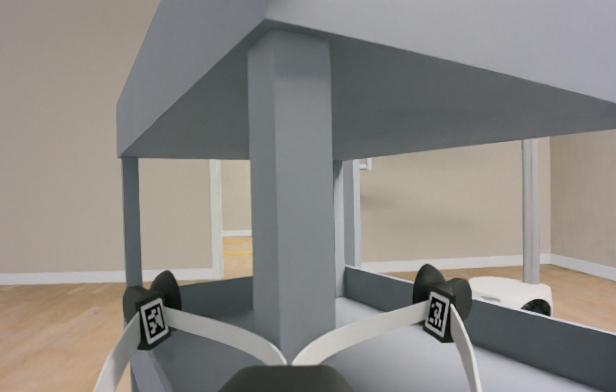

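Request:
move:
  blocking: false
  r1: {"joints":{"gripper_m":-0.02}}

Request:
wait:
  seconds: 3
  cameras: ["r1_wrist_camera"]

Scene clock: 406.60 s.
move: r1 moving
r1.base_odometry: x=-4.446 y=-1.806 heading=+0.696
r1.turned_by_wheels: +0.000
r1.turned_by_imu: +0.000
r1.base_tilt: forward=-1.6 right=+1.3
r1.lidar_m: 0.44 3.42 2.31 2.13 2.20 2.39 2.27 2.34 2.75 2.53 2.59 0.44
r1.base_status: not commanded
r1.joint_positions: lift_m=+0.480 arm_m=+0.120 wrist_yaw_rad=+0.002 wrist_pitch_rad=+0.002 wrist_roll_rad=+0.000 gripper_m=+0.106
r1.joint_status: gripper_m moving
r1.measured_speeds: all 0
r1.motor_effort: lift_m=+12(12) arm_m=+4(5) wheel_0=+3(3) wheel_1=+2(2) wheel_2=-1(2)
r1.servo_current: wrist_yaw_rad=46(59) wrist_pitch_rad=52(59) wrist_roll_rad=59(72) gripper_m=85(85)
r1.hand_pose: x=+0.5794 y=-0.0869 z=+0.6581 quat_wxyz=(+1.000, +0.000, +0.001, +0.001) (m; r1's base frame)
r1.wrist_depth_mm: - - 191 147 168 196 229 / - 462 216 146 225 225 245 / - 603 452 147 492 508 - / - - - 150 - - - / - - - 150 - - - / - 1921 177 150 190 1708 - / 1708 442 - 145 - - -
r2: as last shown
r2.lidar_m: 0.68 0.73 3.45 1.36 1.47 3.21 1.62 1.29 1.31 1.47 1.39 1.36
r2.motor_effort: lift_m=+21(21) arm_m=-5(5) wheel_0=+27(28) wheel_1=+6(6) wheel_2=+18(18)
r2.servo_current: wrist_yaw_rad=98(111) wrist_pitch_rad=39(46) wrist_roll_rad=52(52) gripper_m=91(104)
r2.wrist_depth_mm: - - 250 236 232 224 217 / - - 251 237 232 225 218 / - - 252 238 234 226 220 / - - 254 175 235 228 222 / - - 255 174 237 229 223 / - - 182 168 234 230 224 / - - 260 - 130 229 225
pictures: none

Scene clock: 408.27 s.
earlier move: r1 done
r1.base_odometry: x=-4.446 y=-1.806 heading=+0.696
r1.turned_by_wheels: +0.000
r1.turned_by_imu: +0.000
r1.base_tilt: forward=-1.6 right=+1.3
r1.lidar_m: 0.44 3.39 2.31 2.16 2.23 2.41 2.23 2.33 2.77 2.56 2.59 0.46
r1.base_status: not commanded
r1.joint_positions: lift_m=+0.480 arm_m=+0.120 wrist_yaw_rad=+0.002 wrist_pitch_rad=+0.002 wrist_roll_rad=+0.000 gripper_m=-0.019
r1.joint_status: all done
r1.measured_speeds: all 0
r1.motor_effort: lift_m=+12(13) arm_m=+4(5) wheel_0=+2(3) wheel_1=+2(2) wheel_2=-1(2)
r1.servo_current: wrist_yaw_rad=46(72) wrist_pitch_rad=33(59) wrist_roll_rad=46(72) gripper_m=59(130)
r1.hand_pose: x=+0.5794 y=-0.0869 z=+0.6581 quat_wxyz=(+1.000, +0.000, +0.001, +0.001) (m; r1's base frame)
r1.wrist_depth_mm: - - 190 147 168 196 230 / - 452 214 147 225 228 236 / - 585 445 146 496 512 - / - - - 147 - - - / - - - 149 - - - / - - 178 150 178 1863 - / 1661 539 163 147 145 - -
r2.base_odometry: x=-2.810 y=+0.428 heading=-2.604
r2.turned_by_wheels: +0.000
r2.turned_by_imu: +0.000
r2.base_tilt: forward=-0.7 right=+0.0
r2.lidar_m: 0.70 0.71 3.42 1.35 1.46 3.22 1.63 1.34 1.30 1.46 1.41 1.38
r2.base_status: not commanded
r2.joint_positions: lift_m=+0.910 arm_m=+0.331 wrist_yaw_rad=+0.877 wrist_pitch_rad=+0.001 wrist_roll_rad=+0.000 gripper_m=-0.019
r2.joint_status: not commanded
r2.measured_speeds: all 0
r2.on_its_own: wrist_yaw_rad is at rest, and its servo_current (111 mA) is outside its rest range (0 to 104 mA)
r2.motor_effort: lift_m=+21(21) arm_m=-5(5) wheel_0=+27(28) wheel_1=+6(7) wheel_2=+18(18)
r2.servo_current: wrist_yaw_rad=111(111) wrist_pitch_rad=39(46) wrist_roll_rad=39(59) gripper_m=98(104)
r2.hand_pose: x=+0.7535 y=+0.1659 z=+1.0876 quat_wxyz=(+0.905, +0.000, +0.000, +0.425) (m; r2's base frame)
r2.wrist_depth_mm: - - 249 236 232 222 217 / - - 251 237 232 224 218 / - - 253 238 234 226 220 / - - 255 175 235 227 220 / - - 255 174 237 229 223 / - - 183 168 235 229 223 / - - 260 - 130 229 225
wait: 1.67 of 3 s (r1 has come to rest)
pictures: r1_wrist_camera
Images, in order (width x height): r1_wrist_camera 616x392.

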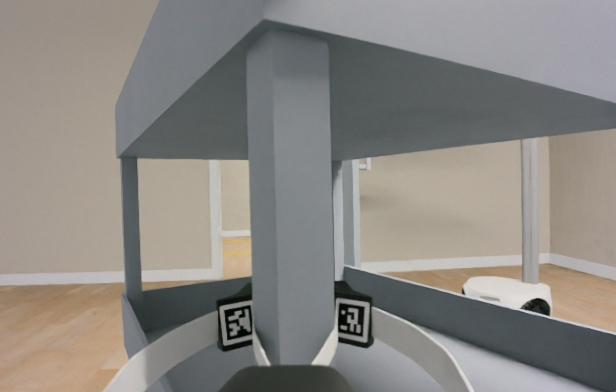

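Request:
move:
  blocking: false
  r1: {"base":{"strafe_m":0.27,"translate_m":0.01},"pace":"slow","contact_limits":{"strafe_m":0.8,"translate_m":0.8}}

Request:
wait:
  seconds: 5
  cameras: ["r1_wrist_camera","r1_head_camera"]

r1: "contact_limits": strafe_m and translate_m are given together and make one move, which takes one limit: state it under one of them only
Scene clock: 412.60 s.
r1.base_odometry: x=-4.446 y=-1.806 heading=+0.696
r1.turned_by_wheels: +0.000
r1.turned_by_imu: +0.000
r1.base_tilt: forward=-1.6 right=+1.3
r1.lidar_m: 0.42 3.40 2.32 2.15 2.21 2.41 2.26 2.33 2.73 2.54 2.59 0.44
r1.base_status: not commanded
r1.joint_positions: lift_m=+0.480 arm_m=+0.120 wrist_yaw_rad=+0.002 wrist_pitch_rad=+0.002 wrist_roll_rad=+0.000 gripper_m=-0.019
r1.joint_status: all done
r1.measured_speeds: all 0
r1.motor_effort: lift_m=+12(13) arm_m=+5(5) wheel_0=+3(3) wheel_1=+2(2) wheel_2=-1(2)
r1.servo_current: wrist_yaw_rad=39(72) wrist_pitch_rad=46(59) wrist_roll_rad=46(72) gripper_m=59(130)
r1.hand_pose: x=+0.5794 y=-0.0869 z=+0.6581 quat_wxyz=(+1.000, +0.000, +0.001, +0.001) (m; r1's base frame)
r1.wrist_depth_mm: - - 189 147 168 198 229 / - 449 215 147 226 226 237 / - 585 449 146 492 517 - / - - - 147 - - - / - - - 149 - - - / - - 178 150 178 1808 - / 1708 539 164 148 145 - -
r2.base_odometry: x=-2.810 y=+0.428 heading=-2.604
r2.turned_by_wheels: +0.000
r2.turned_by_imu: +0.000
r2.base_tilt: forward=-0.7 right=+0.0
r2.lidar_m: 0.69 0.73 3.44 1.32 1.48 3.22 1.62 1.29 1.28 1.45 1.38 1.37
r2.base_status: not commanded
r2.joint_positions: lift_m=+0.910 arm_m=+0.331 wrist_yaw_rad=+0.877 wrist_pitch_rad=+0.001 wrist_roll_rad=+0.000 gripper_m=-0.019
r2.joint_status: not commanded
r2.measured_speeds: all 0
r2.motor_effort: lift_m=+21(21) arm_m=-5(5) wheel_0=+27(28) wheel_1=+6(7) wheel_2=+18(18)
r2.servo_current: wrist_yaw_rad=104(111) wrist_pitch_rad=39(46) wrist_roll_rad=46(59) gripper_m=98(104)
r2.hand_pose: x=+0.7535 y=+0.1659 z=+1.0876 quat_wxyz=(+0.905, +0.000, +0.000, +0.425) (m; r2's base frame)
r2.wrist_depth_mm: - - 250 235 231 224 217 / - - 251 236 232 225 219 / - - 254 238 235 225 220 / - - 253 175 235 228 221 / - - 256 174 236 228 224 / - - 183 168 235 229 223 / - - 259 - 130 229 225
pictures: none

not run: a call was refused earlier in this reply.

Request:
move:
  blocking: false
  r1: {"base":{"strafe_m":0.27,"translate_m":0.01},"pace":"slow","contact_limits":{"strafe_m":0.8}}

Request:
wait:
  seconds: 5
  cameras: ["r1_wrist_camera","r1_head_camera"]

Scene clock: 423.27 s.
move: r1 moving
r1.base_odometry: x=-4.455 y=-1.795 heading=+0.695
r1.turned_by_wheels: -0.001
r1.turned_by_imu: -0.001
r1.base_tilt: forward=-1.6 right=+1.3
r1.lidar_m: 0.45 3.35 2.30 2.14 2.19 2.42 2.25 2.32 2.77 2.56 2.60 0.45
r1.base_status: translate_m moving; strafe_m moving
r1.joint_positions: lift_m=+0.480 arm_m=+0.120 wrist_yaw_rad=+0.000 wrist_pitch_rad=+0.002 wrist_roll_rad=+0.000 gripper_m=-0.019
r1.joint_status: not commanded
r1.measured_speeds: translate_m=+0.003 strafe_m=+0.054 rotate_rad=-0.006 lift_m=+0.000 arm_m=+0.000 wrist_yaw_rad=-0.021 wrist_pitch_rad=+0.000 wrist_roll_rad=+0.000
r1.motor_effort: lift_m=+12(13) arm_m=+4(4) wheel_0=-8(8) wheel_1=+6(7) wheel_2=-5(5)
r1.servo_current: wrist_yaw_rad=39(65) wrist_pitch_rad=59(59) wrist_roll_rad=33(59) gripper_m=52(59)
r1.contact_limits: strafe_m 0.8
r1.hand_pose: x=+0.5793 y=-0.0874 z=+0.6581 quat_wxyz=(+1.000, +0.000, +0.001, +0.000) (m; r1's base frame)
r1.wrist_depth_mm: - - 195 147 169 205 250 / - 402 215 151 225 227 256 / - 544 449 153 496 512 - / - - - 151 - - - / - - - 151 - - - / - - 185 151 179 1808 - / 1661 338 161 148 158 - -
r2.base_odometry: x=-2.810 y=+0.428 heading=-2.604
r2.turned_by_wheels: +0.000
r2.turned_by_imu: +0.000
r2.base_tilt: forward=-0.7 right=+0.0
r2.lidar_m: 0.72 0.73 3.45 1.33 1.47 3.23 1.65 1.32 1.30 1.42 1.37 1.36
r2.base_status: not commanded
r2.joint_positions: lift_m=+0.910 arm_m=+0.331 wrist_yaw_rad=+0.877 wrist_pitch_rad=+0.001 wrist_roll_rad=+0.000 gripper_m=-0.019
r2.joint_status: not commanded
r2.measured_speeds: all 0
r2.motor_effort: lift_m=+21(21) arm_m=-5(6) wheel_0=+27(28) wheel_1=+6(6) wheel_2=+18(18)
r2.servo_current: wrist_yaw_rad=104(117) wrist_pitch_rad=39(46) wrist_roll_rad=46(65) gripper_m=98(98)
r2.hand_pose: x=+0.7535 y=+0.1659 z=+1.0876 quat_wxyz=(+0.905, +0.000, +0.000, +0.425) (m; r2's base frame)
r2.wrist_depth_mm: - - 250 235 233 224 217 / - - 251 236 233 225 218 / - - 253 238 234 226 220 / - - 255 175 236 228 220 / - - 256 174 237 229 223 / - - 183 168 235 230 224 / - - 259 - 130 229 224
pictures: none

Scene clock: 426.63 s.
earlier move: r1 done
r1.base_odometry: x=-4.612 y=-1.593 heading=+0.696
r1.turned_by_wheels: +0.000
r1.turned_by_imu: +0.000
r1.base_tilt: forward=-1.6 right=+1.3
r1.lidar_m: 0.43 2.97 2.05 1.88 1.90 2.46 2.29 2.35 3.01 2.82 0.69 0.44
r1.base_status: done
r1.joint_positions: lift_m=+0.480 arm_m=+0.120 wrist_yaw_rad=-0.005 wrist_pitch_rad=+0.002 wrist_roll_rad=+0.000 gripper_m=-0.019
r1.joint_status: not commanded
r1.measured_speeds: all 0
r1.motor_effort: lift_m=+13(13) arm_m=+4(4) wheel_0=-5(15) wheel_1=+2(7) wheel_2=-4(10)
r1.servo_current: wrist_yaw_rad=59(72) wrist_pitch_rad=39(59) wrist_roll_rad=33(65) gripper_m=52(59)
r1.contact_limits: strafe_m 0.8
r1.hand_pose: x=+0.5788 y=-0.0888 z=+0.6581 quat_wxyz=(+1.000, +0.000, +0.001, -0.002) (m; r1's base frame)
r1.wrist_depth_mm: - - - 149 156 163 168 / - - - 153 228 230 230 / - - - 151 500 521 1921 / - - - 152 - - - / - - - 152 - - - / - - 208 154 179 - 1863 / 1708 1576 181 153 143 - -
r2.base_odometry: x=-2.810 y=+0.428 heading=-2.604
r2.turned_by_wheels: +0.000
r2.turned_by_imu: +0.000
r2.base_tilt: forward=-0.7 right=+0.0
r2.lidar_m: 0.71 0.75 3.44 1.39 1.64 3.20 1.64 1.30 1.30 1.45 1.41 1.38
r2.base_status: not commanded
r2.joint_positions: lift_m=+0.910 arm_m=+0.331 wrist_yaw_rad=+0.877 wrist_pitch_rad=+0.001 wrist_roll_rad=+0.000 gripper_m=-0.019
r2.joint_status: not commanded
r2.measured_speeds: all 0
r2.motor_effort: lift_m=+21(21) arm_m=-5(6) wheel_0=+27(28) wheel_1=+6(7) wheel_2=+18(18)
r2.servo_current: wrist_yaw_rad=104(117) wrist_pitch_rad=39(46) wrist_roll_rad=46(65) gripper_m=91(98)
r2.hand_pose: x=+0.7535 y=+0.1659 z=+1.0876 quat_wxyz=(+0.905, +0.000, +0.000, +0.425) (m; r2's base frame)
r2.wrist_depth_mm: - - 249 236 230 224 218 / - - 251 236 233 224 218 / - - 252 238 234 226 220 / - - 255 174 235 227 221 / - - 255 174 236 228 224 / - - 183 168 234 229 224 / - - 260 - 130 228 224
wait: 3.37 of 5 s (r1 has come to rest)
pictures: r1_head_camera, r1_wrist_camera
Images, in order (width x height): r1_head_camera 420x560, r1_wrist_camera 616x392.

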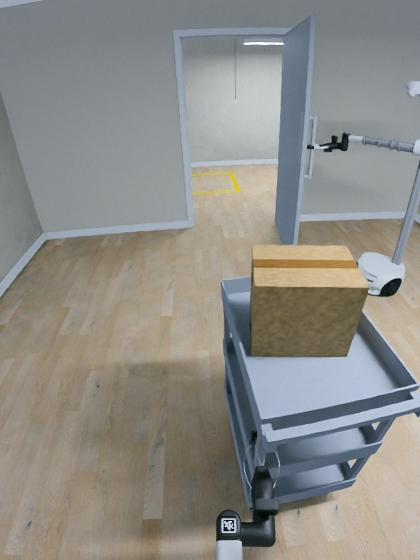

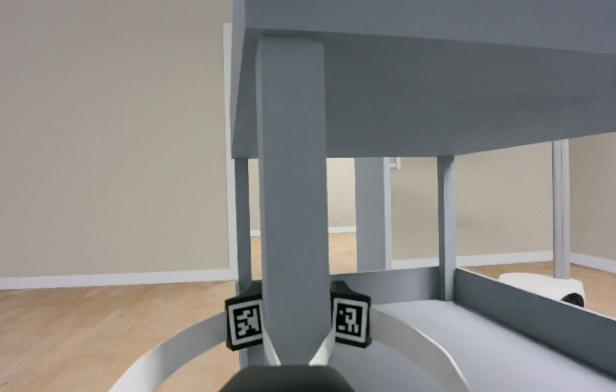

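Request:
move:
  blocking: false
  r1: {"joints":{"gripper_m":0.12}}

Request:
wait:
  seconds: 2

Request:
move:
  blocking: false
  r1: {"base":{"translate_m":-0.3},"joints":{"arm_m":0.02}}

Request:
wait:
  seconds: 4

Request:
move:
  blocking: false
  r1: {"base":{"strafe_m":-0.17},"joints":{"lift_m":0.685}}

Request:
wait:
  seconds: 4
  cameras: ["r1_wrist_camera","r1_head_camera"]

Scene clock: 442.57 s.
move: r1 moving
r1.base_odometry: x=-4.612 y=-1.593 heading=+0.696
r1.turned_by_wheels: +0.000
r1.turned_by_imu: +0.000
r1.base_tilt: forward=-1.6 right=+1.3
r1.lidar_m: 0.45 3.01 2.04 1.87 1.92 2.44 2.29 2.35 3.03 2.82 0.69 0.45
r1.base_status: not commanded
r1.joint_positions: lift_m=+0.480 arm_m=+0.120 wrist_yaw_rad=-0.005 wrist_pitch_rad=+0.002 wrist_roll_rad=+0.000 gripper_m=+0.005
r1.joint_status: gripper_m moving
r1.measured_speeds: all 0
r1.motor_effort: lift_m=+12(13) arm_m=+4(4) wheel_0=-5(5) wheel_1=+2(2) wheel_2=-4(5)
r1.servo_current: wrist_yaw_rad=39(72) wrist_pitch_rad=39(46) wrist_roll_rad=46(52) gripper_m=85(85)
r1.contact_limits: strafe_m 0.8
r1.hand_pose: x=+0.5788 y=-0.0888 z=+0.6581 quat_wxyz=(+1.000, +0.000, +0.001, -0.002) (m; r1's base frame)
r1.wrist_depth_mm: - - - 148 157 162 169 / - - - 152 228 230 230 / - - - 151 500 521 1921 / - - - 152 - - - / - - - 152 - - - / - - 195 153 182 - 1808 / 1708 1661 180 151 144 - -
r2: as last shown
r2.lidar_m: 0.68 0.74 3.42 1.42 1.68 3.19 1.61 1.31 1.30 1.45 1.39 1.38
r2.motor_effort: lift_m=+21(21) arm_m=-5(5) wheel_0=+27(27) wheel_1=+6(6) wheel_2=+18(18)
r2.servo_current: wrist_yaw_rad=111(111) wrist_pitch_rad=46(46) wrist_roll_rad=46(59) gripper_m=91(104)
r2.wrist_depth_mm: - - 249 236 232 223 216 / - - 251 237 233 224 218 / - - 252 238 233 227 220 / - - 253 175 236 228 222 / - - 256 174 236 228 223 / - - 183 168 235 229 224 / - - 262 - 130 229 225
pictures: none

Scene clock: 444.23 s.
earlier move: r1 done
r1.base_odometry: x=-4.612 y=-1.593 heading=+0.696
r1.turned_by_wheels: +0.000
r1.turned_by_imu: +0.000
r1.base_tilt: forward=-1.6 right=+1.3
r1.lidar_m: 0.44 2.96 2.05 1.86 1.92 2.46 2.28 2.36 3.02 2.82 0.70 0.45
r1.base_status: not commanded
r1.joint_positions: lift_m=+0.480 arm_m=+0.120 wrist_yaw_rad=-0.003 wrist_pitch_rad=+0.002 wrist_roll_rad=+0.000 gripper_m=+0.120
r1.joint_status: all done
r1.measured_speeds: all 0
r1.motor_effort: lift_m=+12(13) arm_m=+4(4) wheel_0=-4(5) wheel_1=+2(2) wheel_2=-3(5)
r1.servo_current: wrist_yaw_rad=52(72) wrist_pitch_rad=46(46) wrist_roll_rad=52(72) gripper_m=46(98)
r1.contact_limits: strafe_m 0.8
r1.hand_pose: x=+0.5790 y=-0.0883 z=+0.6581 quat_wxyz=(+1.000, +0.000, +0.001, -0.001) (m; r1's base frame)
r1.wrist_depth_mm: - - - 146 156 160 166 / - - - 151 228 229 230 / - - - 149 504 517 1921 / - - - 151 - - - / - - - 152 - - - / - 1921 750 152 190 186 1863 / 1708 1464 1499 145 - - -
r2.base_odometry: x=-2.810 y=+0.428 heading=-2.604
r2.turned_by_wheels: +0.000
r2.turned_by_imu: +0.000
r2.base_tilt: forward=-0.7 right=+0.0
r2.lidar_m: 0.70 0.76 3.44 1.40 1.65 3.20 1.63 1.32 1.30 1.46 1.39 1.38
r2.base_status: not commanded
r2.joint_positions: lift_m=+0.910 arm_m=+0.331 wrist_yaw_rad=+0.877 wrist_pitch_rad=+0.001 wrist_roll_rad=+0.000 gripper_m=-0.019
r2.joint_status: not commanded
r2.measured_speeds: all 0
r2.motor_effort: lift_m=+21(21) arm_m=-5(5) wheel_0=+27(28) wheel_1=+6(7) wheel_2=+18(18)
r2.servo_current: wrist_yaw_rad=91(111) wrist_pitch_rad=33(46) wrist_roll_rad=59(65) gripper_m=98(104)
r2.hand_pose: x=+0.7535 y=+0.1659 z=+1.0876 quat_wxyz=(+0.905, +0.000, +0.000, +0.425) (m; r2's base frame)
r2.wrist_depth_mm: - - 249 236 231 223 218 / - - 251 236 233 224 218 / - - 253 237 234 226 220 / - - 255 176 235 229 221 / - - 256 174 236 228 223 / - - 183 168 235 229 224 / - - 259 - 130 229 224
wait: 1.67 of 2 s (r1 has come to rest)
pictures: none

Scene clock: 444.73 s.
move: r1 moving
r1.base_odometry: x=-4.636 y=-1.613 heading=+0.696
r1.turned_by_wheels: +0.000
r1.turned_by_imu: +0.000
r1.base_tilt: forward=-1.6 right=+1.3
r1.lidar_m: 0.46 2.98 2.07 1.87 1.92 2.40 2.25 2.33 3.01 2.82 0.74 0.46
r1.base_status: translate_m moving
r1.joint_positions: lift_m=+0.480 arm_m=+0.069 wrist_yaw_rad=-0.002 wrist_pitch_rad=+0.002 wrist_roll_rad=+0.000 gripper_m=+0.120
r1.joint_status: arm_m moving
r1.measured_speeds: translate_m=-0.120 strafe_m=+0.001 rotate_rad=+0.000 lift_m=+0.000 arm_m=-0.195 wrist_yaw_rad=+0.000 wrist_pitch_rad=+0.000 wrist_roll_rad=+0.000
r1.motor_effort: lift_m=+12(12) arm_m=-7(7) wheel_0=-7(9) wheel_1=-5(9) wheel_2=+9(9)
r1.servo_current: wrist_yaw_rad=65(65) wrist_pitch_rad=46(46) wrist_roll_rad=46(59) gripper_m=46(46)
r1.hand_pose: x=+0.5283 y=-0.0881 z=+0.6581 quat_wxyz=(+1.000, +0.000, +0.001, -0.001) (m; r1's base frame)
r1.wrist_depth_mm: - - - 210 216 224 230 / - - - 215 224 229 234 / - - - 217 492 517 539 / - - - 216 - - - / - - - 218 - - - / - 1983 - 218 189 - - / 1661 1464 1537 144 - - -
r2: as last shown
r2.base_tilt: forward=-0.6 right=+0.0
r2.lidar_m: 0.69 0.74 3.43 1.38 1.69 3.21 1.62 1.30 1.30 1.44 1.38 1.36
r2.motor_effort: lift_m=+21(21) arm_m=-5(5) wheel_0=+27(27) wheel_1=+6(6) wheel_2=+18(18)
r2.servo_current: wrist_yaw_rad=98(104) wrist_pitch_rad=39(46) wrist_roll_rad=59(59) gripper_m=91(98)
r2.wrist_depth_mm: - - 249 236 232 224 217 / - - 251 237 232 224 220 / - - 252 238 234 227 220 / - - 254 175 235 227 222 / - - 256 174 237 229 223 / - - 183 168 235 229 224 / - - 259 - 131 228 225
pictures: none

Scene clock: 446.73 s.
earlier move: r1 done
r1.base_odometry: x=-4.842 y=-1.785 heading=+0.696
r1.turned_by_wheels: +0.000
r1.turned_by_imu: +0.000
r1.base_tilt: forward=-1.6 right=+1.3
r1.lidar_m: 0.72 2.95 2.02 1.84 1.91 2.11 1.99 2.05 2.65 2.85 2.91 0.77
r1.base_status: done
r1.joint_positions: lift_m=+0.480 arm_m=+0.020 wrist_yaw_rad=-0.002 wrist_pitch_rad=+0.002 wrist_roll_rad=+0.000 gripper_m=+0.120
r1.joint_status: all done
r1.measured_speeds: all 0
r1.motor_effort: lift_m=+13(13) arm_m=-4(7) wheel_0=-3(9) wheel_1=-2(9) wheel_2=+1(10)
r1.servo_current: wrist_yaw_rad=39(72) wrist_pitch_rad=46(52) wrist_roll_rad=46(72) gripper_m=39(52)
r1.hand_pose: x=+0.4792 y=-0.0881 z=+0.6581 quat_wxyz=(+1.000, +0.000, +0.001, -0.001) (m; r1's base frame)
r1.wrist_depth_mm: - - - 788 798 - - / - - - 798 778 - - / - - - 549 640 683 - / - - - - - - - / - - - - - - - / - - - 559 189 - 1983 / 1661 1499 1576 143 - 1397 1576
r2.base_odometry: x=-2.810 y=+0.428 heading=-2.604
r2.turned_by_wheels: +0.000
r2.turned_by_imu: +0.000
r2.base_tilt: forward=-0.7 right=+0.0
r2.lidar_m: 0.70 0.75 3.43 1.37 1.68 3.20 1.64 1.31 1.30 1.46 1.40 1.35
r2.base_status: not commanded
r2.joint_positions: lift_m=+0.910 arm_m=+0.331 wrist_yaw_rad=+0.877 wrist_pitch_rad=+0.001 wrist_roll_rad=+0.000 gripper_m=-0.019
r2.joint_status: not commanded
r2.measured_speeds: all 0
r2.motor_effort: lift_m=+21(21) arm_m=-5(5) wheel_0=+27(28) wheel_1=+6(6) wheel_2=+18(18)
r2.servo_current: wrist_yaw_rad=91(111) wrist_pitch_rad=46(46) wrist_roll_rad=46(59) gripper_m=91(98)
r2.hand_pose: x=+0.7535 y=+0.1659 z=+1.0876 quat_wxyz=(+0.905, +0.000, +0.000, +0.425) (m; r2's base frame)
r2.wrist_depth_mm: - - 248 236 231 224 218 / - - 251 237 233 224 218 / - - 253 238 234 226 220 / - - 254 175 235 229 221 / - - 257 174 236 228 222 / - - 183 168 234 229 223 / - - 258 - 130 229 224
wait: 2.00 of 4 s (r1 has come to rest)
pictures: none

Scene clock: 447.23 s.
move: r1 moving
r1.base_odometry: x=-4.819 y=-1.813 heading=+0.696
r1.turned_by_wheels: +0.000
r1.turned_by_imu: +0.000
r1.base_tilt: forward=-1.6 right=+1.3
r1.lidar_m: 0.70 2.97 2.07 1.87 1.93 2.14 1.98 2.04 2.68 2.83 2.86 0.78
r1.base_status: strafe_m moving
r1.joint_positions: lift_m=+0.518 arm_m=+0.020 wrist_yaw_rad=-0.002 wrist_pitch_rad=+0.002 wrist_roll_rad=+0.000 gripper_m=+0.120
r1.joint_status: lift_m moving
r1.measured_speeds: translate_m=+0.000 strafe_m=-0.141 rotate_rad=+0.001 lift_m=+0.146 arm_m=+0.000 wrist_yaw_rad=+0.000 wrist_pitch_rad=+0.000 wrist_roll_rad=+0.000
r1.motor_effort: lift_m=+25(27) arm_m=-4(4) wheel_0=+8(12) wheel_1=-10(10) wheel_2=+0(1)
r1.servo_current: wrist_yaw_rad=46(65) wrist_pitch_rad=52(52) wrist_roll_rad=39(59) gripper_m=46(46)
r1.hand_pose: x=+0.4792 y=-0.0881 z=+0.6952 quat_wxyz=(+1.000, +0.000, +0.001, -0.001) (m; r1's base frame)
r1.wrist_depth_mm: - - - - - - - / - - - 788 788 - - / - - - 539 - - - / - - - - - - - / - - - - - - - / - - - - 190 199 - / 1756 1576 1661 140 - 591 1537
r2: as last shown
r2.lidar_m: 0.69 0.72 3.42 1.37 1.66 3.24 1.62 1.32 1.31 1.45 1.40 1.36
r2.motor_effort: lift_m=+21(21) arm_m=-5(5) wheel_0=+27(27) wheel_1=+6(6) wheel_2=+18(18)
r2.servo_current: wrist_yaw_rad=98(111) wrist_pitch_rad=39(46) wrist_roll_rad=52(59) gripper_m=85(98)
r2.wrist_depth_mm: - - 250 235 231 224 219 / - - 251 236 233 224 219 / - - 253 237 234 225 220 / - - 254 175 235 229 222 / - - 256 174 236 229 223 / - - 183 168 234 229 224 / - - 260 - 131 229 224
pictures: none

Scene clock: 448.67 s.
earlier move: r1 done
r1.base_odometry: x=-4.733 y=-1.916 heading=+0.696
r1.turned_by_wheels: +0.000
r1.turned_by_imu: -0.001
r1.base_tilt: forward=-1.6 right=+1.3
r1.lidar_m: 0.72 3.18 2.19 2.00 2.05 2.12 1.98 2.04 2.64 2.68 2.71 0.81
r1.base_status: done
r1.joint_positions: lift_m=+0.685 arm_m=+0.020 wrist_yaw_rad=-0.002 wrist_pitch_rad=+0.002 wrist_roll_rad=+0.000 gripper_m=+0.120
r1.joint_status: all done
r1.measured_speeds: all 0
r1.motor_effort: lift_m=+24(27) arm_m=-4(4) wheel_0=+1(12) wheel_1=+1(10) wheel_2=+0(1)
r1.servo_current: wrist_yaw_rad=59(72) wrist_pitch_rad=39(52) wrist_roll_rad=33(72) gripper_m=39(52)
r1.hand_pose: x=+0.4792 y=-0.0881 z=+0.8622 quat_wxyz=(+1.000, +0.000, +0.001, -0.001) (m; r1's base frame)
r1.wrist_depth_mm: - - - - - - - / - - - - - - - / - - 798 798 - - - / - - 798 788 - - - / - - - - - - - / - - 549 - 211 213 - / - 1863 - 139 - 1863 -
r2.base_odometry: x=-2.810 y=+0.428 heading=-2.604
r2.turned_by_wheels: +0.000
r2.turned_by_imu: +0.000
r2.base_tilt: forward=-0.7 right=+0.0
r2.lidar_m: 0.67 0.74 3.43 1.39 1.68 3.21 1.62 1.31 1.27 1.45 1.39 1.36
r2.base_status: not commanded
r2.joint_positions: lift_m=+0.910 arm_m=+0.331 wrist_yaw_rad=+0.877 wrist_pitch_rad=+0.001 wrist_roll_rad=+0.000 gripper_m=-0.019
r2.joint_status: not commanded
r2.measured_speeds: all 0
r2.motor_effort: lift_m=+21(21) arm_m=-5(5) wheel_0=+27(27) wheel_1=+6(6) wheel_2=+18(18)
r2.servo_current: wrist_yaw_rad=98(111) wrist_pitch_rad=39(46) wrist_roll_rad=52(59) gripper_m=85(98)
r2.hand_pose: x=+0.7535 y=+0.1659 z=+1.0876 quat_wxyz=(+0.905, +0.000, +0.000, +0.425) (m; r2's base frame)
r2.wrist_depth_mm: - - 250 236 232 223 217 / - - 251 236 233 224 218 / - - 253 238 233 225 220 / - - 254 175 235 227 221 / - - 256 174 236 228 223 / - - 183 168 235 229 224 / - - 259 - 130 229 224
wait: 1.43 of 4 s (r1 has come to rest)
pictures: r1_head_camera, r1_wrist_camera
Images, in order (width x height): r1_head_camera 420x560, r1_wrist_camera 616x392.

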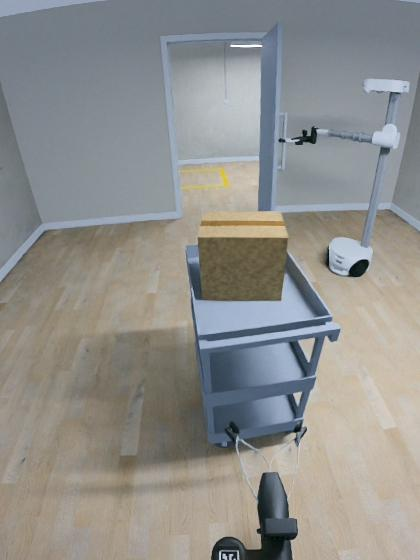

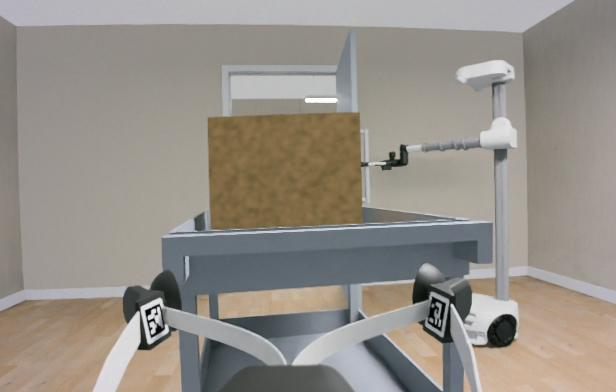

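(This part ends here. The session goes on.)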